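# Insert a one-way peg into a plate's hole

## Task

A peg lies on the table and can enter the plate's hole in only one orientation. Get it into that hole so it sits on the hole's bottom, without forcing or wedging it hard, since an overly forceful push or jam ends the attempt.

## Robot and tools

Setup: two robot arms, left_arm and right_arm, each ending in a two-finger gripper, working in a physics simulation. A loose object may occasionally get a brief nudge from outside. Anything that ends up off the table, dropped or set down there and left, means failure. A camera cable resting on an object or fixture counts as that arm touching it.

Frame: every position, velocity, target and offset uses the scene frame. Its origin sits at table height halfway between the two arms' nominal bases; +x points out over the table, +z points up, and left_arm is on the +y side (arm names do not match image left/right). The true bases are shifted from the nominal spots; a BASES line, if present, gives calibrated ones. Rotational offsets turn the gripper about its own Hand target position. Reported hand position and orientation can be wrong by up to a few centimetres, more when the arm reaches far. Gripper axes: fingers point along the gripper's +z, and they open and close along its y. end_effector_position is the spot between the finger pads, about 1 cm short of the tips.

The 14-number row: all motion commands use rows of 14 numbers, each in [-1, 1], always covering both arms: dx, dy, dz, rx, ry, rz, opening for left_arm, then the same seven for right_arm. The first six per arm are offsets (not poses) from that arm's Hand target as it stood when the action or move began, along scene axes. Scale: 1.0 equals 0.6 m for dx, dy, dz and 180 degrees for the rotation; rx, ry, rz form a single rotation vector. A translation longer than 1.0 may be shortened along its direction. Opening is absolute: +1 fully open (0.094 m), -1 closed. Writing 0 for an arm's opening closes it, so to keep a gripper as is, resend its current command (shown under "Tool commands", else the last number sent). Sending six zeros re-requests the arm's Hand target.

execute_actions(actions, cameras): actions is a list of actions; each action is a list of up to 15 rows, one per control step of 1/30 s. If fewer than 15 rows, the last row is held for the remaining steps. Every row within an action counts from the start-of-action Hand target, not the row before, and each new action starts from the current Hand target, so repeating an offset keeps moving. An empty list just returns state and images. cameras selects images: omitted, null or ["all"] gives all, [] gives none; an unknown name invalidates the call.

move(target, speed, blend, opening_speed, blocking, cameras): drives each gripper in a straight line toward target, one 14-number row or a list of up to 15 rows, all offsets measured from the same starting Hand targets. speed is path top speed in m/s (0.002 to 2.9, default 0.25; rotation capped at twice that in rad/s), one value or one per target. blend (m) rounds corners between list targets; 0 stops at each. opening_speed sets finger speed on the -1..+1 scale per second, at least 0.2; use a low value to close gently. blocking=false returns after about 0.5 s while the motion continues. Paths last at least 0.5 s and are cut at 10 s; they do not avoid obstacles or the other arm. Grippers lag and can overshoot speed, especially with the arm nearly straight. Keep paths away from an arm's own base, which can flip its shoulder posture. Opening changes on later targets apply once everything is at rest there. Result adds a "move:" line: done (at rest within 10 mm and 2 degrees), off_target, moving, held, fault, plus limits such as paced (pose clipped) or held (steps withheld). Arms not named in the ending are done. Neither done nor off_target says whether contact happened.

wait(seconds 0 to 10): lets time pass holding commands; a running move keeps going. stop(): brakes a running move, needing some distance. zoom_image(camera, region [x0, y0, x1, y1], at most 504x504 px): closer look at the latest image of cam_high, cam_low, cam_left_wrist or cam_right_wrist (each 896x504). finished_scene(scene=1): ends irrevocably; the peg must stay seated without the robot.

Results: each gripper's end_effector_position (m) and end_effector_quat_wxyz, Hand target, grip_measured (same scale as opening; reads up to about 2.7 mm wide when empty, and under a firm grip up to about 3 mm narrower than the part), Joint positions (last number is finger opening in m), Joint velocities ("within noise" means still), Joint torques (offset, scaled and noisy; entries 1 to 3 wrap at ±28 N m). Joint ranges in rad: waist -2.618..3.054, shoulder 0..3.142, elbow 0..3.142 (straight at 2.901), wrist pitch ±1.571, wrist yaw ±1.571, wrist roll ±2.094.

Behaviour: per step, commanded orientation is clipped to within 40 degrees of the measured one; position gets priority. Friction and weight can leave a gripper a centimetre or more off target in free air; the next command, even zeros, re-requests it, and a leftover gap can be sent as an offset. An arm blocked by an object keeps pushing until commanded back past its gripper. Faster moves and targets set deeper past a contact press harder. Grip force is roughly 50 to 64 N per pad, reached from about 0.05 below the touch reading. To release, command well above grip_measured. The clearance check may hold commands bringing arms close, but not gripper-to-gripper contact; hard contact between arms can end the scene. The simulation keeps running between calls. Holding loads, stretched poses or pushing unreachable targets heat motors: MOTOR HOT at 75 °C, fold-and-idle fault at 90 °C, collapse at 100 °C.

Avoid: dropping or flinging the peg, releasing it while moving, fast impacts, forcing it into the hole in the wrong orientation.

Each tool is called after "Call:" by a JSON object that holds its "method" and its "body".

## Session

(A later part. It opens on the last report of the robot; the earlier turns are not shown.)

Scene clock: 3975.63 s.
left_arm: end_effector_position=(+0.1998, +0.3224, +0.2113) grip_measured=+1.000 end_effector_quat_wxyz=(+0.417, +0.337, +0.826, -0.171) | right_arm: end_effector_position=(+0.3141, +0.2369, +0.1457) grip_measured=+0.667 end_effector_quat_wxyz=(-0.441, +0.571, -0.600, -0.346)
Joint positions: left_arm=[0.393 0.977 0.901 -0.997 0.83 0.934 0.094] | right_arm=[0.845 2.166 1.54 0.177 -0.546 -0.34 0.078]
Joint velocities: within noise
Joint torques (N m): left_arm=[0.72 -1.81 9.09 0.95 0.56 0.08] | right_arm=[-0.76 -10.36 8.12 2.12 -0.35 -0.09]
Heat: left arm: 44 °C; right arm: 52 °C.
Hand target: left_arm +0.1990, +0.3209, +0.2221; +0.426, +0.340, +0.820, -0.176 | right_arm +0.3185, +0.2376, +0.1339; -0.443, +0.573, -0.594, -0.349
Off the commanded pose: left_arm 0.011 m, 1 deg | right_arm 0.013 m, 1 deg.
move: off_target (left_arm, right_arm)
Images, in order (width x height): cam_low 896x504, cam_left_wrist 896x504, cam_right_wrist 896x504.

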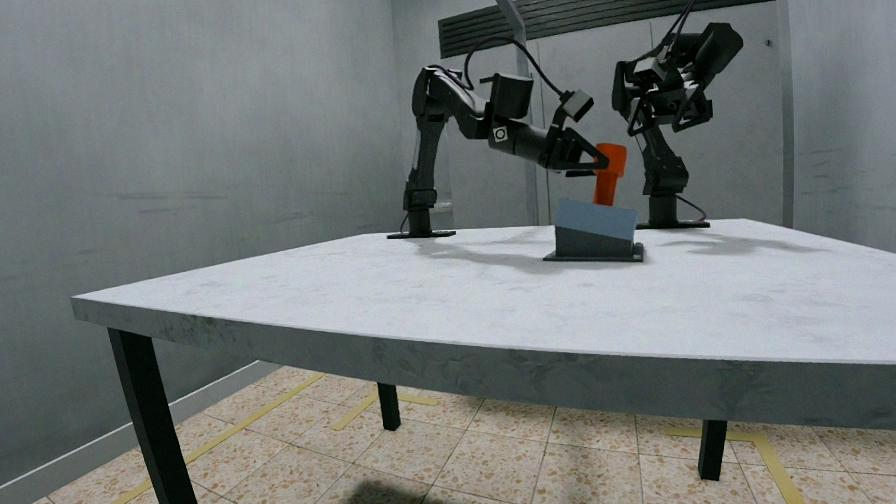

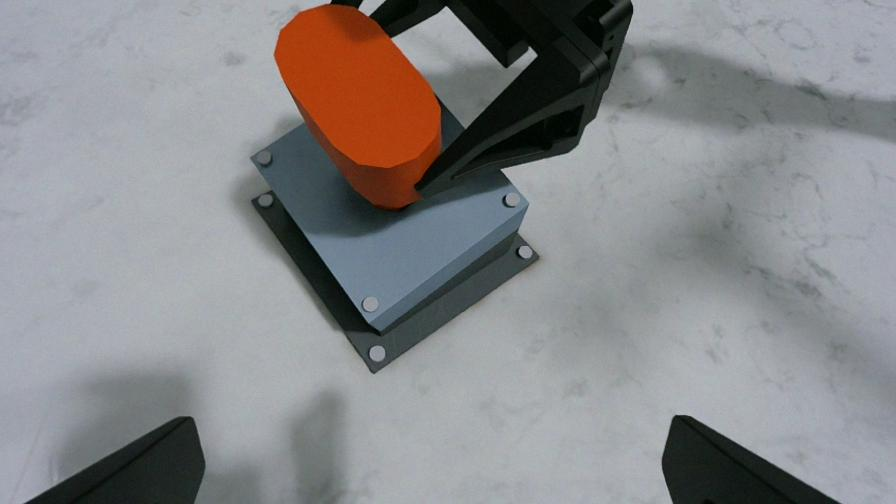

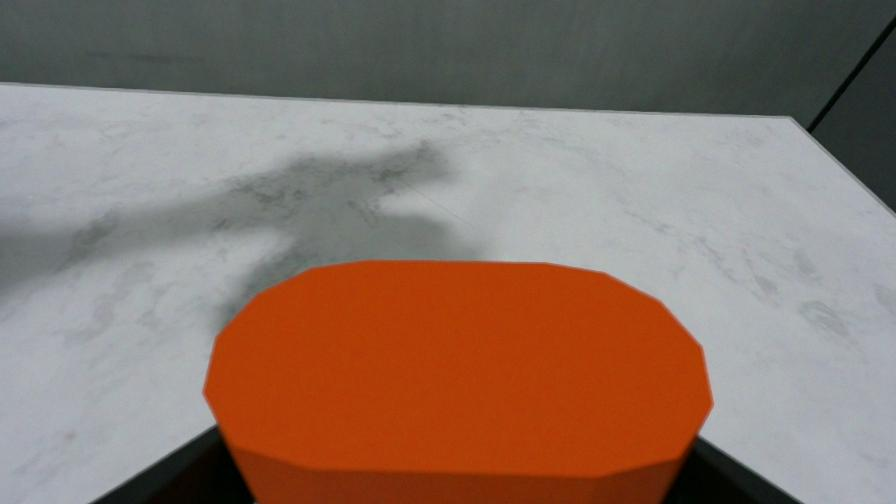

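Call:
{"method": "move", "body": {"target": [[0,0,0,0,0,0,1.0,0,0,0.1685,0,0,0,0.4],[0,0,0,0,0,0,1.0,-0.0308,-0.2627,0.1768,0,0,-0.2,0.4],[0,0,0,0,0,0,1.0,-0.0358,0.0473,0.1602,0.0061,-0.0039,0.0028,0.4],[0,0,0,0,0,0,1.0,-0.0167,0.0215,0.1105,0.0061,-0.0039,0.0028,0.4],[0,0,0,0,0,0,1.0,-0.0047,0.0055,0.0197,0.0061,-0.0039,0.0028,0.4]], "speed": [0.15,0.3,0.3,0.08,0.05], "cameras": ["cam_left_wrist","cam_low"]}}

Call:
{"method": "zoom_image", "body": {"camera": "cam_left_wrist", "region": [365, 185, 415, 220]}}

Call:
{"method": "zoom_image", "body": {"camera": "cam_low", "region": [540, 130, 660, 270]}}

Scene clock: 4118.90 s.
left_arm: end_effector_position=(+0.1998, +0.3224, +0.2113) grip_measured=+1.000 end_effector_quat_wxyz=(+0.417, +0.337, +0.826, -0.171) | right_arm: end_effector_position=(+0.3130, +0.2375, +0.1493) grip_measured=+0.667 end_effector_quat_wxyz=(-0.441, +0.571, -0.600, -0.347)
Joint positions: left_arm=[0.393 0.977 0.901 -0.997 0.83 0.934 0.094] | right_arm=[0.848 2.159 1.545 0.166 -0.544 -0.338 0.078]
Joint velocities: within noise
Joint torques (N m): left_arm=[0.75 -1.83 9.09 0.95 0.57 0.08] | right_arm=[-0.46 -10.86 8.55 2.23 -0.41 -0.09]
Heat: left arm: 44 °C; right arm: 53 °C.
Hand target: left_arm +0.1990, +0.3209, +0.2221; +0.426, +0.340, +0.820, -0.176 | right_arm +0.3157, +0.2409, +0.1457; -0.451, +0.573, -0.586, -0.353
Off the commanded pose: left_arm 0.011 m, 1 deg | right_arm 0.006 m, 2 deg.
move: off_target (left_arm)
Images, in order (width x height): cam_low 896x504, cam_left_wrist 896x504.

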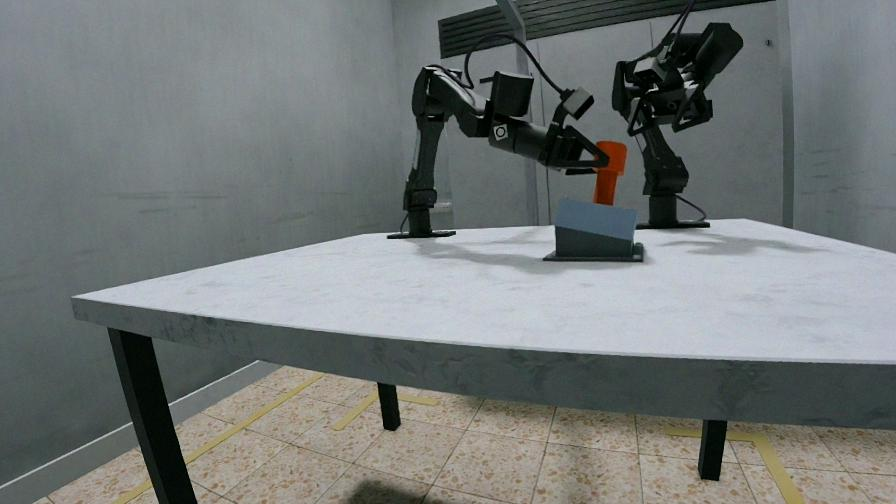

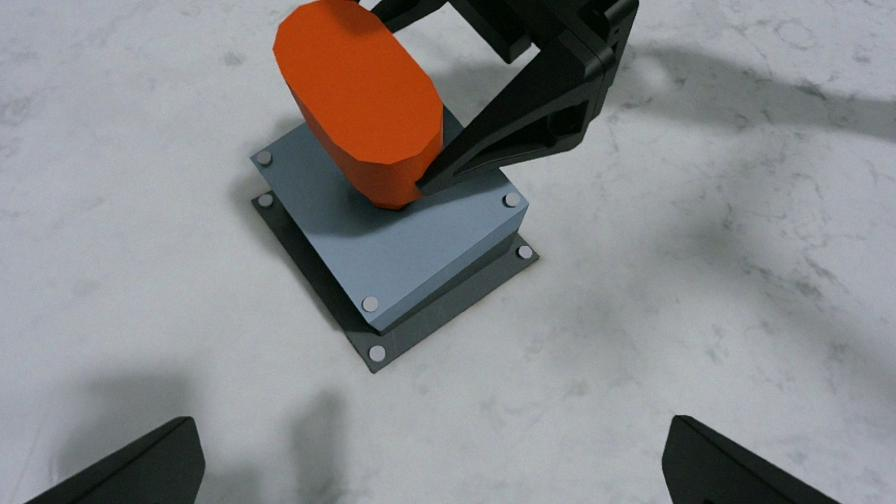

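Scaled by 10.080 from the camera's 896x504 image, which has a finer 1280x720 frame.

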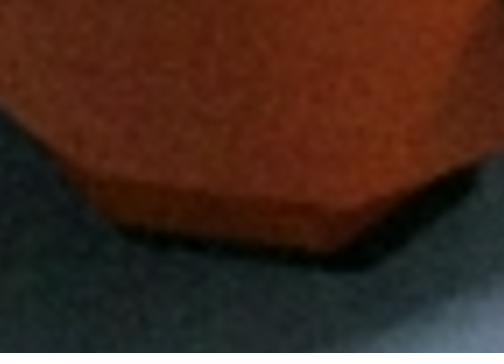

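Scaled by 3.600 from the camera's 896x504 image, which has a finer 1280x720 frame.

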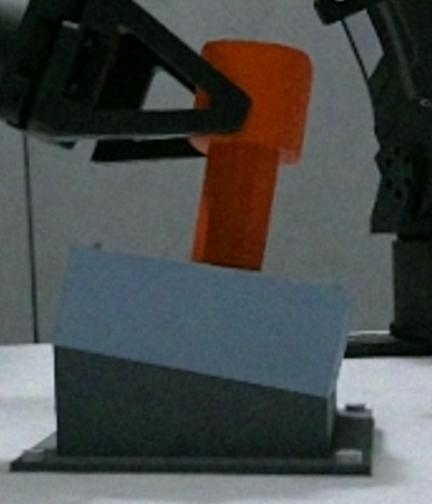

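Call:
{"method": "zoom_image", "body": {"camera": "cam_left_wrist", "region": [372, 194, 418, 220]}}

Call:
{"method": "move", "body": {"target": [[0,0,0,0,0,0,1.0,0,0,0.1400,0,0,0,0.4],[0,0,0,0,0,0,1.0,-0.0007,-0.7970,0.0808,0,0,-0.45,0.4]], "speed": [0.15,0.35], "cameras": ["cam_left_wrist"]}}

Call:
{"method": "zoom_image", "body": {"camera": "cam_left_wrist", "region": [372, 194, 418, 220]}}

Scaled by 10.957 from the camera's 896x504 image, which has a finer 1280x720 frame.

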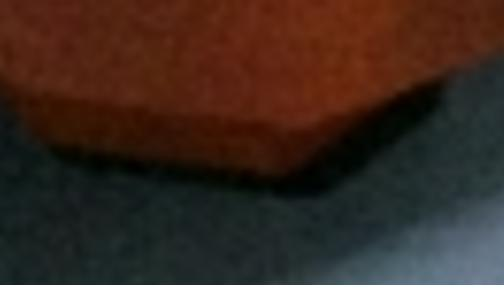

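Scene clock: 4160.93 s.
left_arm: end_effector_position=(+0.1998, +0.3224, +0.2113) grip_measured=+1.000 end_effector_quat_wxyz=(+0.417, +0.337, +0.826, -0.171) | right_arm: end_effector_position=(+0.3144, -0.2362, +0.1791) grip_measured=+0.667 end_effector_quat_wxyz=(+0.549, -0.065, +0.833, -0.028)
Joint positions: left_arm=[0.393 0.977 0.901 -0.997 0.83 0.934 0.094] | right_arm=[0.185 0.941 0.485 0.044 0.134 -0.071 0.078]
Joint velocities: within noise
Joint torques (N m): left_arm=[0.76 -1.81 9.1 0.95 0.57 0.08] | right_arm=[-0.32 -4.72 8.91 2.15 0.05 0.11]
Heat: left arm: 44 °C; right arm: 55 °C.
Hand target: left_arm +0.1990, +0.3209, +0.2221; +0.426, +0.340, +0.820, -0.176 | right_arm +0.3153, -0.2373, +0.1942; +0.572, -0.055, +0.818, -0.024
Off the commanded pose: left_arm 0.011 m, 1 deg | right_arm 0.015 m, 3 deg.
move: off_target (left_arm, right_arm)
Images, in order (width x height): cam_left_wrist 896x504.

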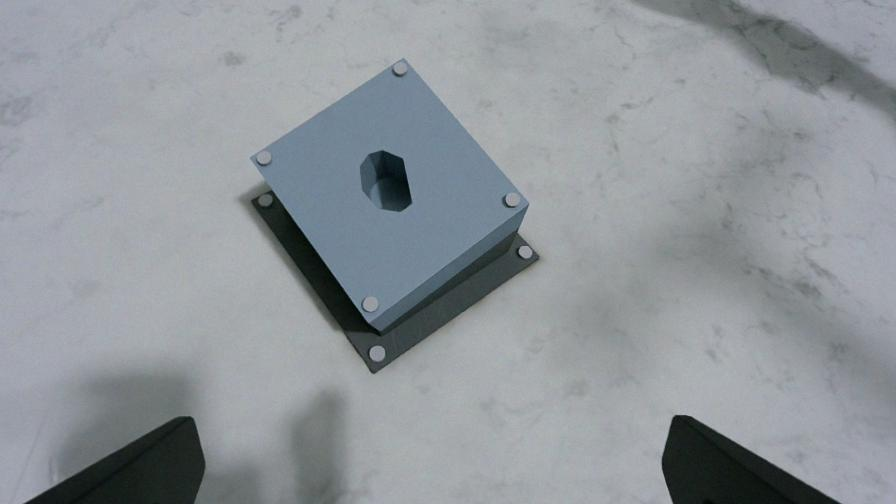

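Scaled by 10.957 from the camera's 896x504 image, which has a finer 1280x720 frame.

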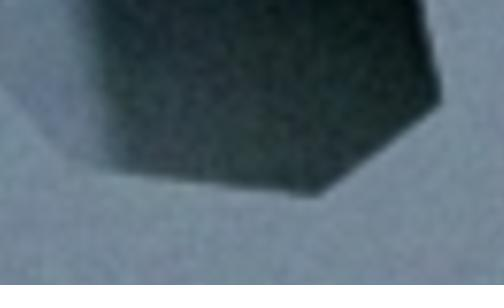

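Call:
{"method": "move", "body": {"target": [[0,0,0,0,0,0,1.0,-0.0255,0.5288,0.0763,0,0,0.25,0.4],[0,0,0,0,0,0,1.0,-0.0305,0.8388,0.0597,0,0,0.45,0.4],[0,0,0,0,0,0,1.0,-0.01133,0.81125,0.01033,0,0,0.45,0.4],[0,0,0,0,0,0,1.0,0.00067,0.79525,-0.0805,0,0,0.45,0.4]], "speed": [0.3,0.3,0.08,0.05], "cameras": ["cam_left_wrist","cam_low"]}}

Call:
{"method": "zoom_image", "body": {"camera": "cam_left_wrist", "region": [372, 194, 418, 220]}}

Call:
{"method": "zoom_image", "body": {"camera": "cam_low", "region": [570, 180, 640, 220]}}

Scene clock: 4205.30 s.
left_arm: end_effector_position=(+0.1998, +0.3224, +0.2113) grip_measured=+1.000 end_effector_quat_wxyz=(+0.417, +0.337, +0.826, -0.171) | right_arm: end_effector_position=(+0.3129, +0.2364, +0.1495) grip_measured=+0.667 end_effector_quat_wxyz=(-0.441, +0.571, -0.600, -0.347)
Joint positions: left_arm=[0.393 0.977 0.901 -0.997 0.83 0.934 0.094] | right_arm=[0.847 2.156 1.541 0.166 -0.545 -0.339 0.078]
Joint velocities: within noise
Joint torques (N m): left_arm=[0.73 -1.81 9.14 0.95 0.56 0.08] | right_arm=[-0.46 -10.84 8.54 2.26 -0.42 -0.09]
Heat: left arm: 44 °C; right arm: 53 °C.
Hand target: left_arm +0.1990, +0.3209, +0.2221; +0.426, +0.340, +0.820, -0.176 | right_arm +0.3157, +0.2398, +0.1459; -0.451, +0.573, -0.586, -0.354
Off the commanded pose: left_arm 0.011 m, 1 deg | right_arm 0.006 m, 2 deg.
move: off_target (left_arm)
Images, in order (width x height): cam_low 896x504, cam_left_wrist 896x504.

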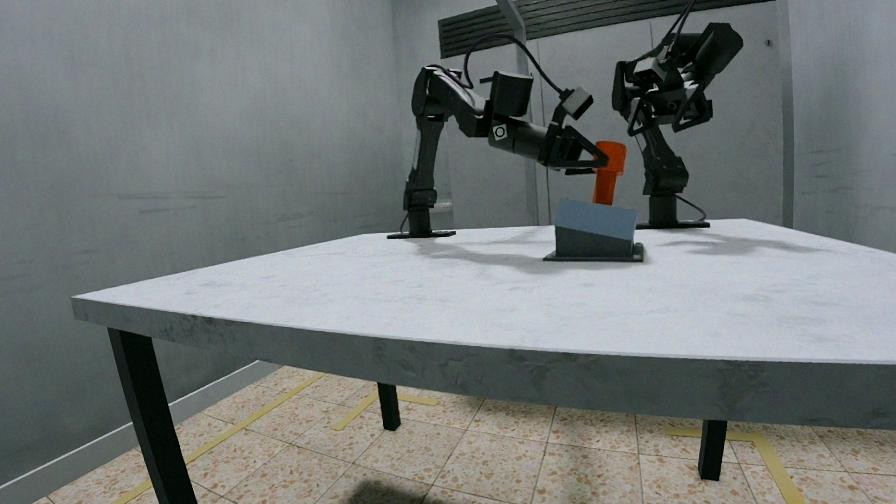

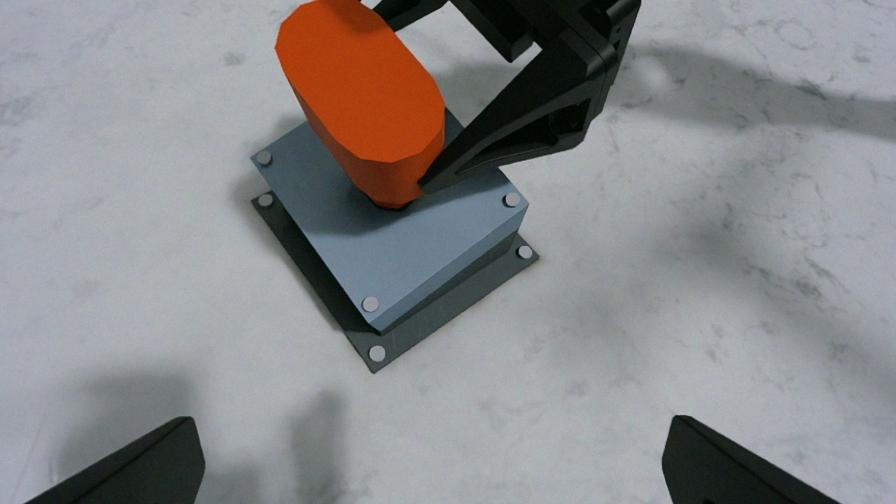

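Scaled by 10.957 from the camera's 896x504 image, which has a finer 1280x720 frame.

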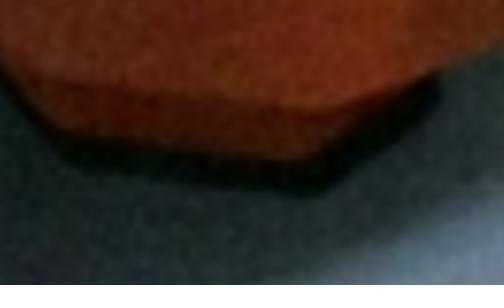

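Scaled by 7.200 from the camera's 896x504 image, which has a finer 1280x720 frame.

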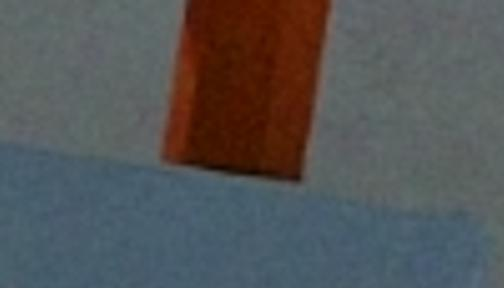

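Call:
{"method": "move", "body": {"target": [[0,0,0,0,0,0,1.0,0,0,0.1485,0,0,0,0.4],[0,0,0,0,0,0,1.0,-0.0262,-0.2663,0.1568,0,0,-0.2,0.4],[0,0,0,0,0,0,1.0,-0.0312,0.0437,0.1402,0,0,0,0.4],[0,0,0,0,0,0,1.0,-0.0120,0.0161,0.0908,0,0,0,0.4],[0,0,0,0,0,0,1.0,0.0030,-0.0039,-0.0228,0,0,0,0.4]], "speed": [0.15,0.3,0.3,0.08,0.05], "cameras": ["cam_left_wrist","cam_low"]}}

Call:
{"method": "zoom_image", "body": {"camera": "cam_left_wrist", "region": [372, 194, 418, 220]}}

Call:
{"method": "zoom_image", "body": {"camera": "cam_low", "region": [570, 180, 640, 220]}}

Scene clock: 4242.33 s.
left_arm: end_effector_position=(+0.1998, +0.3224, +0.2113) grip_measured=+1.000 end_effector_quat_wxyz=(+0.417, +0.337, +0.826, -0.171) | right_arm: end_effector_position=(+0.3124, +0.2375, +0.1452) grip_measured=+0.667 end_effector_quat_wxyz=(-0.449, +0.572, -0.589, -0.353)
Joint positions: left_arm=[0.393 0.977 0.901 -0.997 0.83 0.934 0.094] | right_arm=[0.844 2.168 1.518 0.225 -0.562 -0.341 0.078]
Joint velocities: within noise
Joint torques (N m): left_arm=[0.72 -1.81 9.11 0.95 0.56 0.08] | right_arm=[-0.77 -10.25 7.98 2.1 -0.29 -0.09]
Heat: left arm: 44 °C; right arm: 54 °C.
Hand target: left_arm +0.1990, +0.3209, +0.2221; +0.426, +0.340, +0.819, -0.176 | right_arm +0.3174, +0.2376, +0.1322; -0.451, +0.573, -0.586, -0.353
Off the commanded pose: left_arm 0.011 m, 1 deg | right_arm 0.014 m, 1 deg.
move: off_target (left_arm, right_arm)
Images, in order (width x height): cam_low 896x504, cam_left_wrist 896x504.

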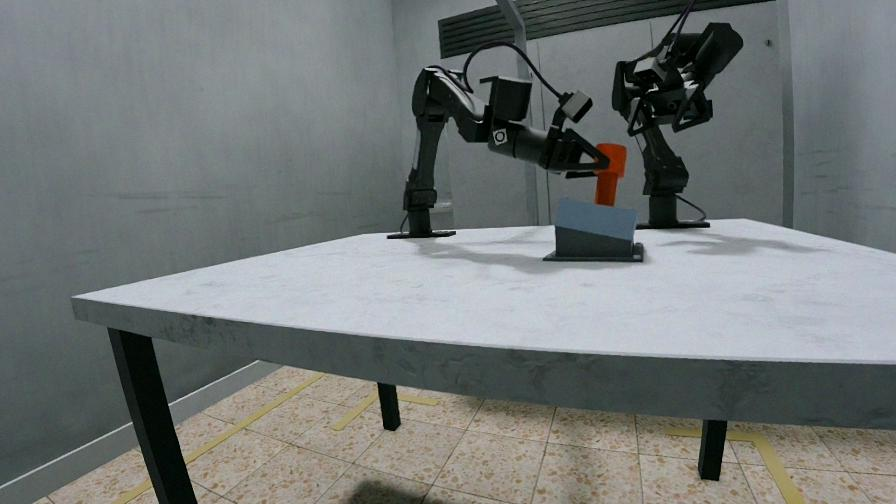

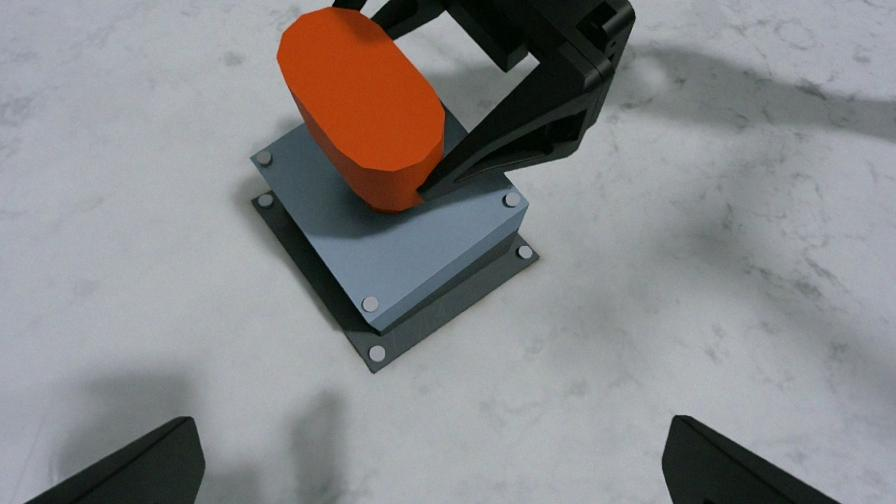

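Scaled by 10.957 from the camera's 896x504 image, which has a finer 1280x720 frame.

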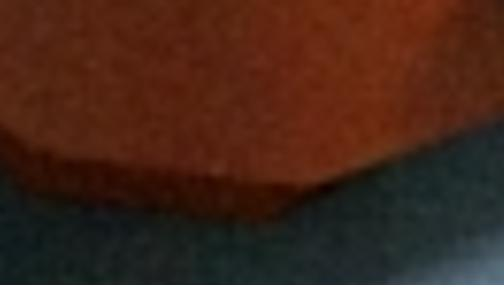

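Scaled by 7.200 from the camera's 896x504 image, which has a finer 1280x720 frame.

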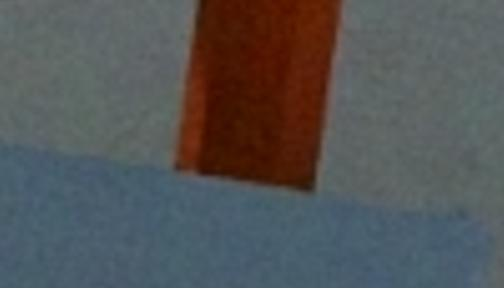

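Call:
{"method": "zoom_image", "body": {"camera": "cam_low", "region": [545, 190, 597, 242]}}

Call:
{"method": "zoom_image", "body": {"camera": "cam_low", "region": [598, 190, 650, 242]}}

Call:
{"method": "zoom_image", "body": {"camera": "cam_low", "region": [580, 165, 632, 217]}}

Call:
{"method": "move", "body": {"target": [[0,0,0,0,0,0,1.0,0,0,0.1700,0,0,0,0.4],[0,0,0,0,0,0,1.0,-0.0035,-0.7915,0.1033,0,0,-0.45,0.4]], "speed": [0.15,0.35], "cameras": ["cam_low"]}}

Scaled by 9.692 from the camera's 896x504 image, which has a finer 1280x720 frame.

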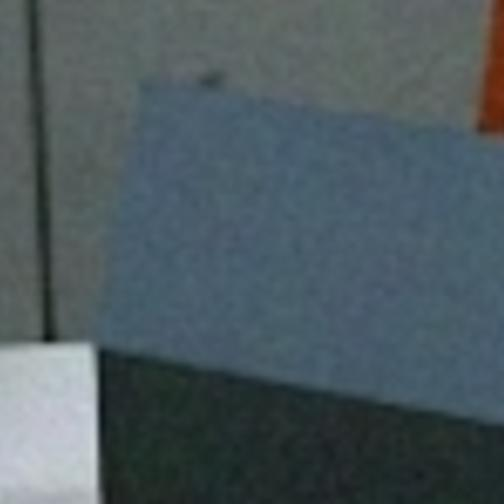

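Scaled by 9.692 from the camera's 896x504 image, which has a finer 1280x720 frame.

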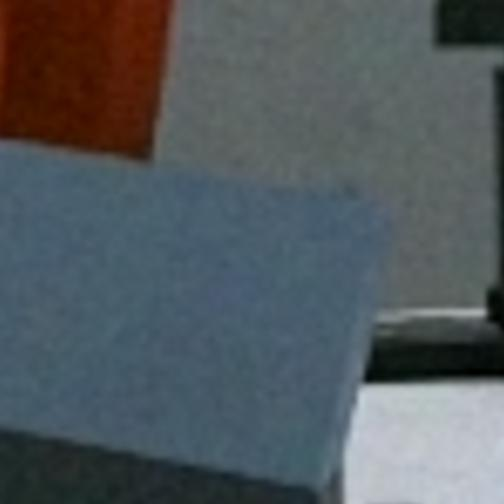

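Scaled by 9.692 from the camera's 896x504 image, which has a finer 1280x720 frame.

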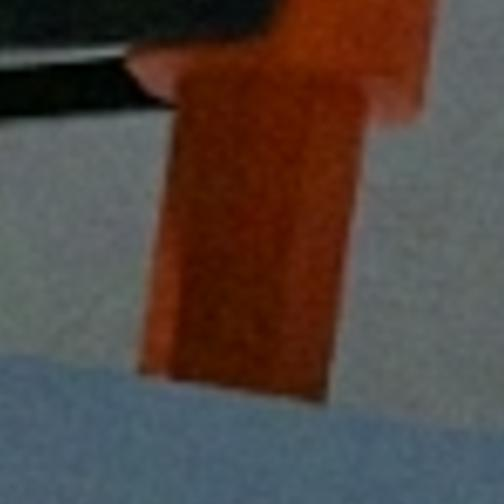

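Scene clock: 4285.30 s.
left_arm: end_effector_position=(+0.1998, +0.3224, +0.2113) grip_measured=+1.000 end_effector_quat_wxyz=(+0.417, +0.337, +0.826, -0.171) | right_arm: end_effector_position=(+0.3143, -0.2362, +0.1789) grip_measured=+0.667 end_effector_quat_wxyz=(+0.548, -0.065, +0.833, -0.028)
Joint positions: left_arm=[0.393 0.977 0.901 -0.997 0.83 0.934 0.094] | right_arm=[0.184 0.941 0.485 0.044 0.133 -0.072 0.078]
Joint velocities: within noise
Joint torques (N m): left_arm=[0.73 -1.84 9.14 0.95 0.56 0.07] | right_arm=[-0.34 -4.74 8.92 2.16 0.05 0.11]
Heat: left arm: 44 °C; right arm: 57 °C.
Hand target: left_arm +0.1990, +0.3209, +0.2221; +0.426, +0.340, +0.819, -0.176 | right_arm +0.3153, -0.2374, +0.1941; +0.572, -0.056, +0.818, -0.024
Off the commanded pose: left_arm 0.011 m, 1 deg | right_arm 0.015 m, 3 deg.
move: off_target (left_arm, right_arm)
Images, in order (width x height): cam_low 896x504.

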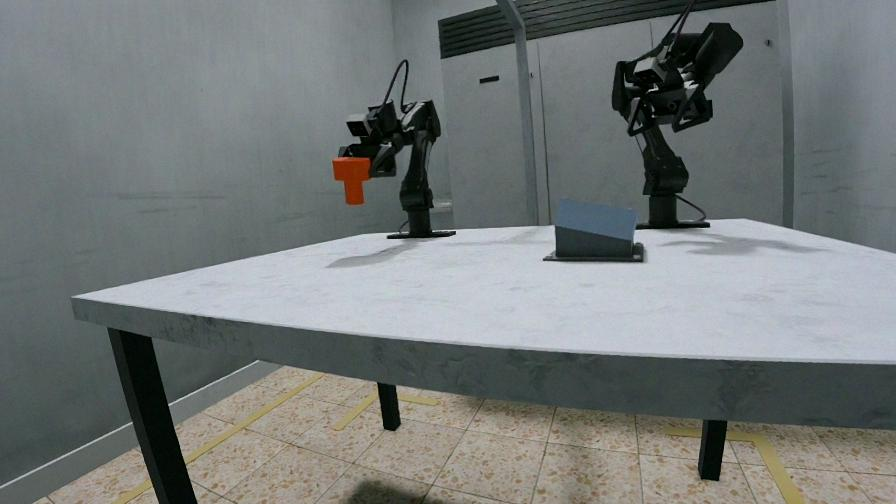

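Call:
{"method": "move", "body": {"target": [[0,0,0,0,0,0,1.0,-0.0255,0.5288,0.0763,0,0,0.25,0.4],[0,0,0,0,0,0,1.0,-0.0305,0.8388,0.0597,0,0,0.45,0.4],[0,0,0,0,0,0,1.0,-0.01133,0.81125,0.01033,0,0,0.45,0.4],[0,0,0,0,0,0,1.0,0.00067,0.79525,-0.0805,0,0,0.45,0.4]], "speed": [0.3,0.3,0.08,0.05], "cameras": ["cam_left_wrist","cam_low"]}}

Call:
{"method": "zoom_image", "body": {"camera": "cam_left_wrist", "region": [262, 0, 372, 110]}}

Call:
{"method": "zoom_image", "body": {"camera": "cam_left_wrist", "region": [290, 100, 400, 210]}}

Call:
{"method": "zoom_image", "body": {"camera": "cam_left_wrist", "region": [350, 70, 460, 180]}}

Call:
{"method": "zoom_image", "body": {"camera": "cam_left_wrist", "region": [372, 194, 418, 220]}}

Call:
{"method": "zoom_image", "body": {"camera": "cam_low", "region": [580, 160, 632, 212]}}

Scene clock: 4403.17 s.
left_arm: end_effector_position=(+0.1997, +0.3224, +0.2113) grip_measured=+1.000 end_effector_quat_wxyz=(+0.417, +0.337, +0.826, -0.172) | right_arm: end_effector_position=(+0.3128, +0.2364, +0.1492) grip_measured=+0.667 end_effector_quat_wxyz=(-0.440, +0.571, -0.600, -0.347)
Joint positions: left_arm=[0.393 0.977 0.901 -0.998 0.83 0.934 0.094] | right_arm=[0.847 2.156 1.54 0.166 -0.545 -0.339 0.078]
Joint velocities: within noise
Joint torques (N m): left_arm=[0.73 -1.8 9.11 0.95 0.57 0.08] | right_arm=[-0.46 -10.84 8.53 2.25 -0.42 -0.09]
Heat: left arm: 44 °C; right arm: 54 °C.
Hand target: left_arm +0.1990, +0.3209, +0.2220; +0.426, +0.340, +0.820, -0.177 | right_arm +0.3156, +0.2397, +0.1457; -0.451, +0.573, -0.586, -0.353
Off the commanded pose: left_arm 0.011 m, 1 deg | right_arm 0.006 m, 2 deg.
move: off_target (left_arm)
Images, in order (width x height): cam_low 896x504, cam_left_wrist 896x504.

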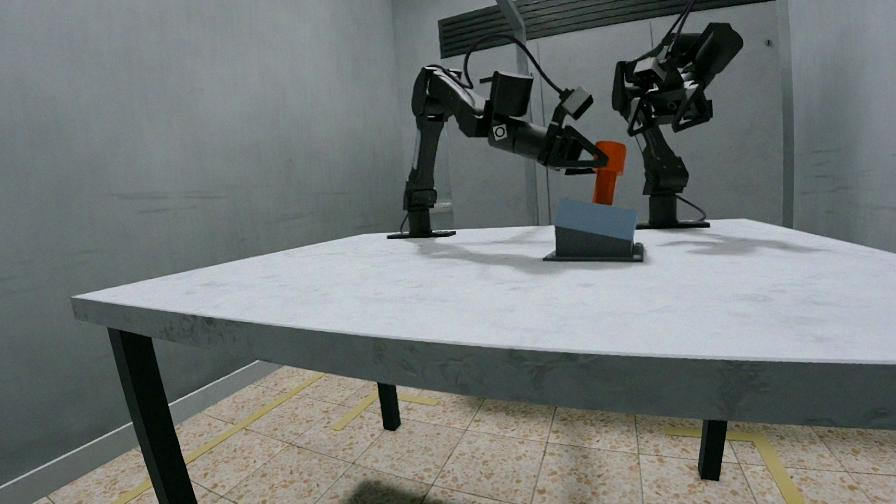

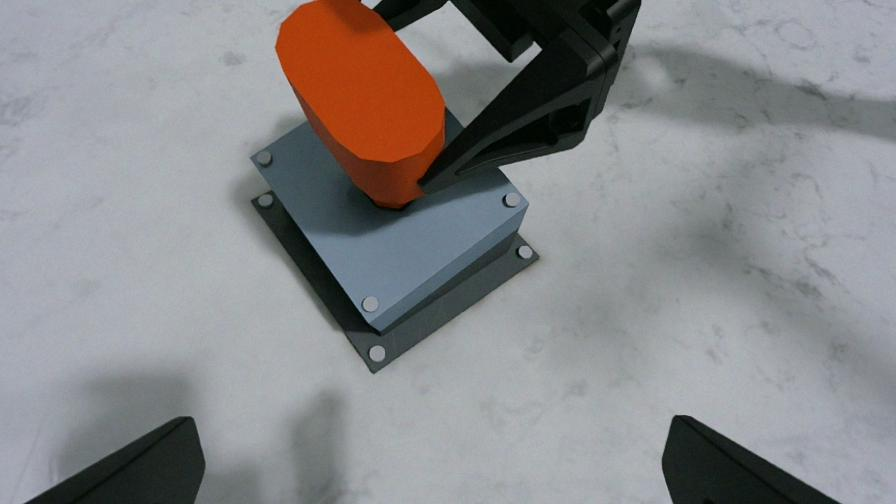

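Scaled by 4.582 from the camera's 896x504 image, which has a finer 1280x720 frame.

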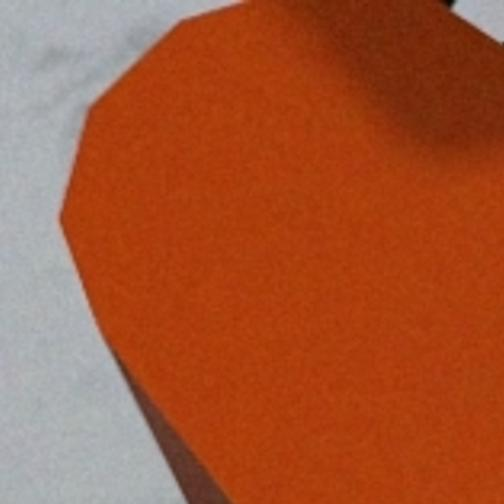

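Scaled by 4.582 from the camera's 896x504 image, which has a finer 1280x720 frame.

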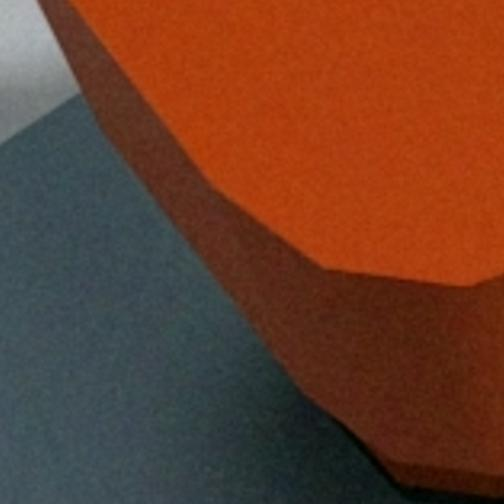

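Scaled by 4.582 from the camera's 896x504 image, which has a finer 1280x720 frame.

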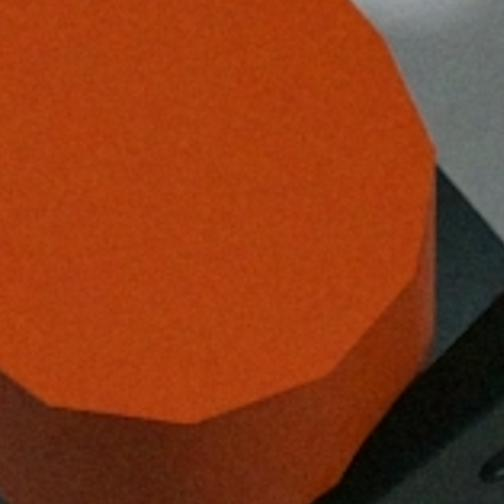

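Scaled by 10.957 from the camera's 896x504 image, which has a finer 1280x720 frame.

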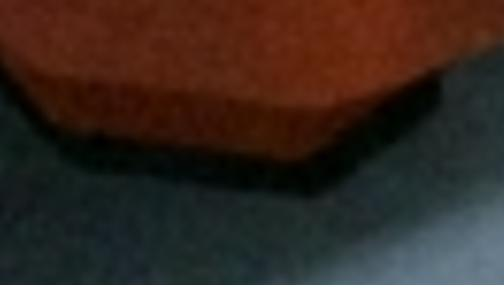

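Scaled by 9.692 from the camera's 896x504 image, which has a finer 1280x720 frame.

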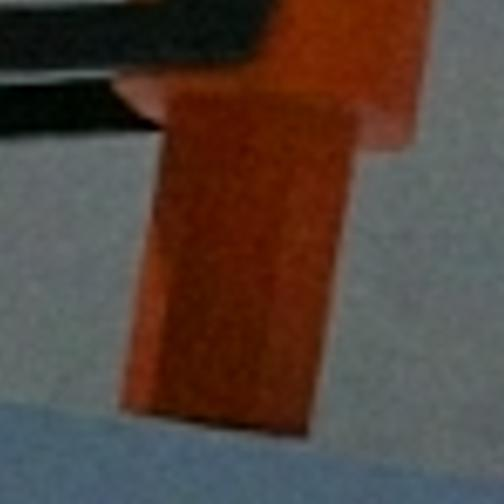

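Call:
{"method": "zoom_image", "body": {"camera": "cam_left_wrist", "region": [495, 185, 551, 265]}}

Call:
{"method": "zoom_image", "body": {"camera": "cam_left_wrist", "region": [345, 295, 401, 375]}}

Call:
{"method": "zoom_image", "body": {"camera": "cam_left_wrist", "region": [240, 140, 296, 220]}}

Call:
{"method": "zoom_image", "body": {"camera": "cam_left_wrist", "region": [275, 55, 331, 135]}}

Call:
{"method": "zoom_image", "body": {"camera": "cam_left_wrist", "region": [325, 130, 381, 210]}}

Call:
{"method": "zoom_image", "body": {"camera": "cam_left_wrist", "region": [410, 85, 466, 165]}}

Call:
{"method": "move", "body": {"target": [[0,0,0,0,0,0,1.0,0,0,0.1475,0,0,0,0.4],[0,0,0,0,0,0,1.0,-0.0005,-0.7952,0.0808,0,0,-0.45,0.4]], "speed": [0.15,0.35], "cameras": ["cam_left_wrist"]}}

Scaled by 6.300 from the camera's 896x504 image, which has a finer 1280x720 frame.

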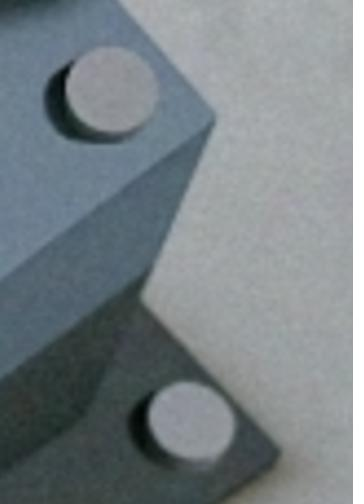

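Scaled by 6.300 from the camera's 896x504 image, which has a finer 1280x720 frame.

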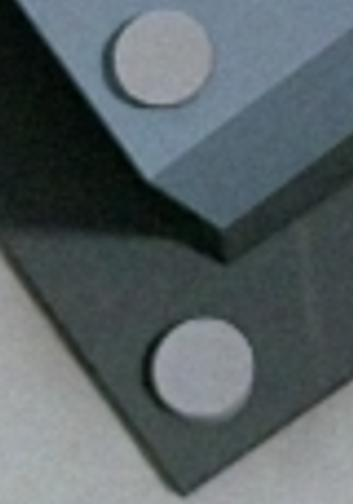

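Scaled by 6.300 from the camera's 896x504 image, which has a finer 1280x720 frame.

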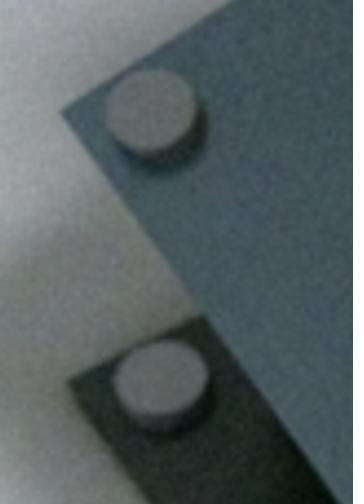

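Scaled by 6.300 from the camera's 896x504 image, which has a finer 1280x720 frame.

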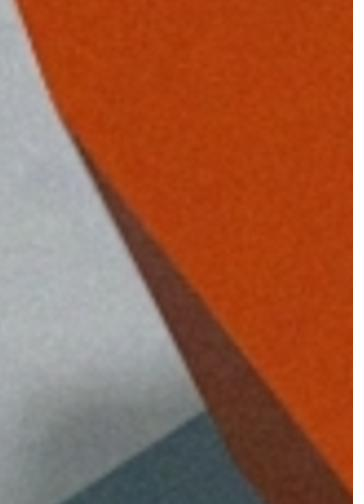

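Scaled by 6.300 from the camera's 896x504 image, which has a finer 1280x720 frame.

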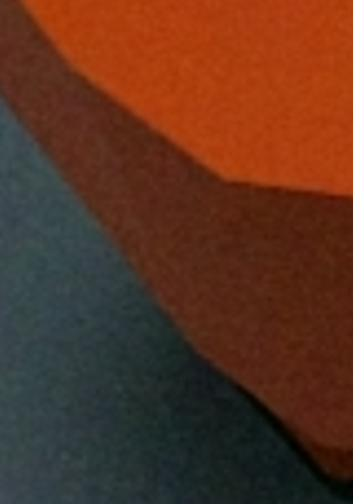

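Scaled by 6.300 from the camera's 896x504 image, which has a finer 1280x720 frame.

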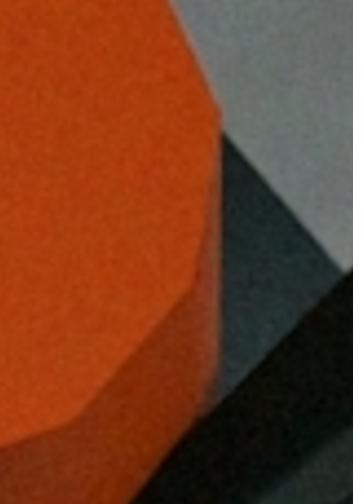

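Scene clock: 4453.27 s.
left_arm: end_effector_position=(+0.1997, +0.3224, +0.2113) grip_measured=+1.000 end_effector_quat_wxyz=(+0.417, +0.337, +0.826, -0.172) | right_arm: end_effector_position=(+0.3143, -0.2364, +0.1790) grip_measured=+0.667 end_effector_quat_wxyz=(+0.548, -0.065, +0.833, -0.028)
Joint positions: left_arm=[0.393 0.977 0.901 -0.998 0.83 0.934 0.094] | right_arm=[0.184 0.94 0.485 0.043 0.134 -0.071 0.078]
Joint velocities: within noise
Joint torques (N m): left_arm=[0.72 -1.83 9.11 0.95 0.56 0.07] | right_arm=[-0.29 -4.74 8.92 2.16 0.05 0.11]
Heat: left arm: 44 °C; right arm: 51 °C.
Hand target: left_arm +0.1990, +0.3209, +0.2220; +0.426, +0.340, +0.820, -0.177 | right_arm +0.3152, -0.2374, +0.1942; +0.572, -0.055, +0.818, -0.024
Off the commanded pose: left_arm 0.011 m, 1 deg | right_arm 0.015 m, 3 deg.
move: off_target (left_arm, right_arm)
Images, in order (width x height): cam_left_wrist 896x504.

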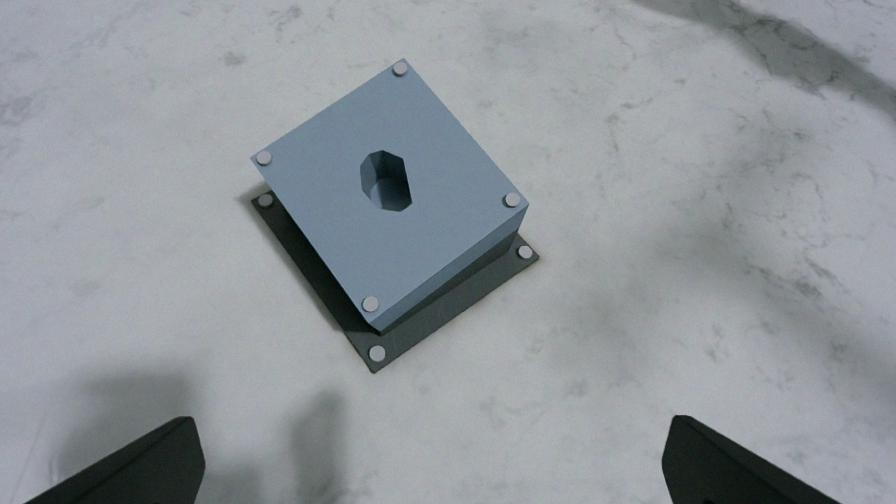

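Call:
{"method": "zoom_image", "body": {"camera": "cam_left_wrist", "region": [355, 143, 420, 213]}}

Call:
{"method": "zoom_image", "body": {"camera": "cam_left_wrist", "region": [355, 145, 395, 185]}}

Call:
{"method": "zoom_image", "body": {"camera": "cam_left_wrist", "region": [495, 185, 551, 265]}}

Call:
{"method": "zoom_image", "body": {"camera": "cam_left_wrist", "region": [355, 305, 405, 355]}}

Scaled by 7.200 from the camera's 896x504 image, which has a finer 1280x720 frame.

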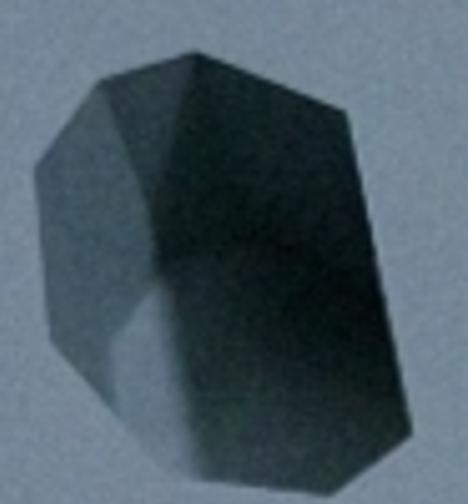

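Scaled by 12.600 from the camera's 896x504 image, which has a finer 1280x720 frame.

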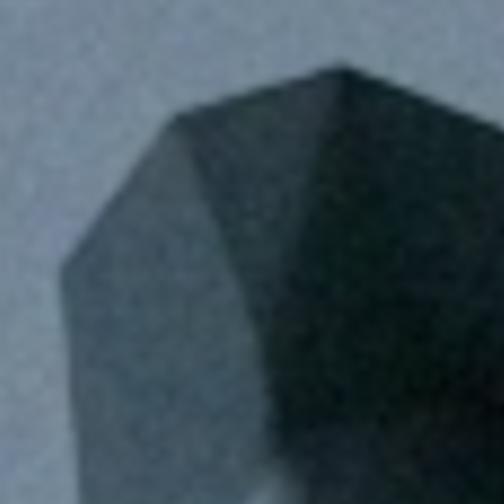

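Scaled by 6.300 from the camera's 896x504 image, which has a finer 1280x720 frame.

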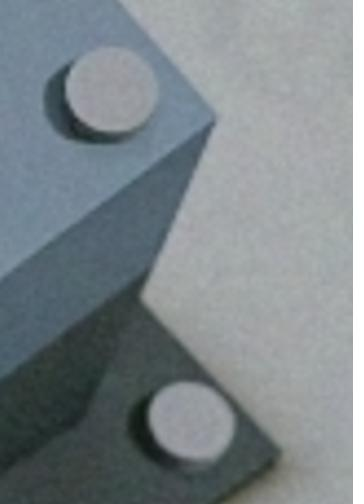

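Scaled by 10.080 from the camera's 896x504 image, which has a finer 1280x720 frame.

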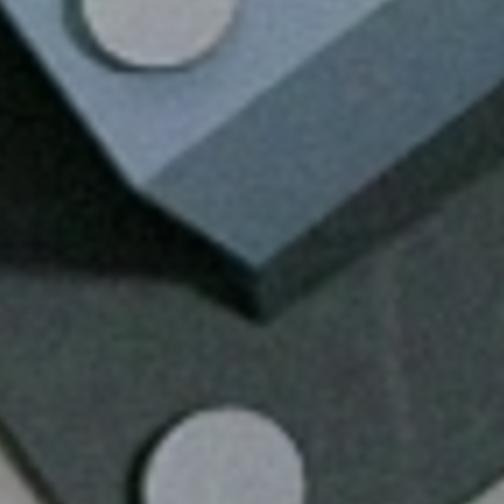

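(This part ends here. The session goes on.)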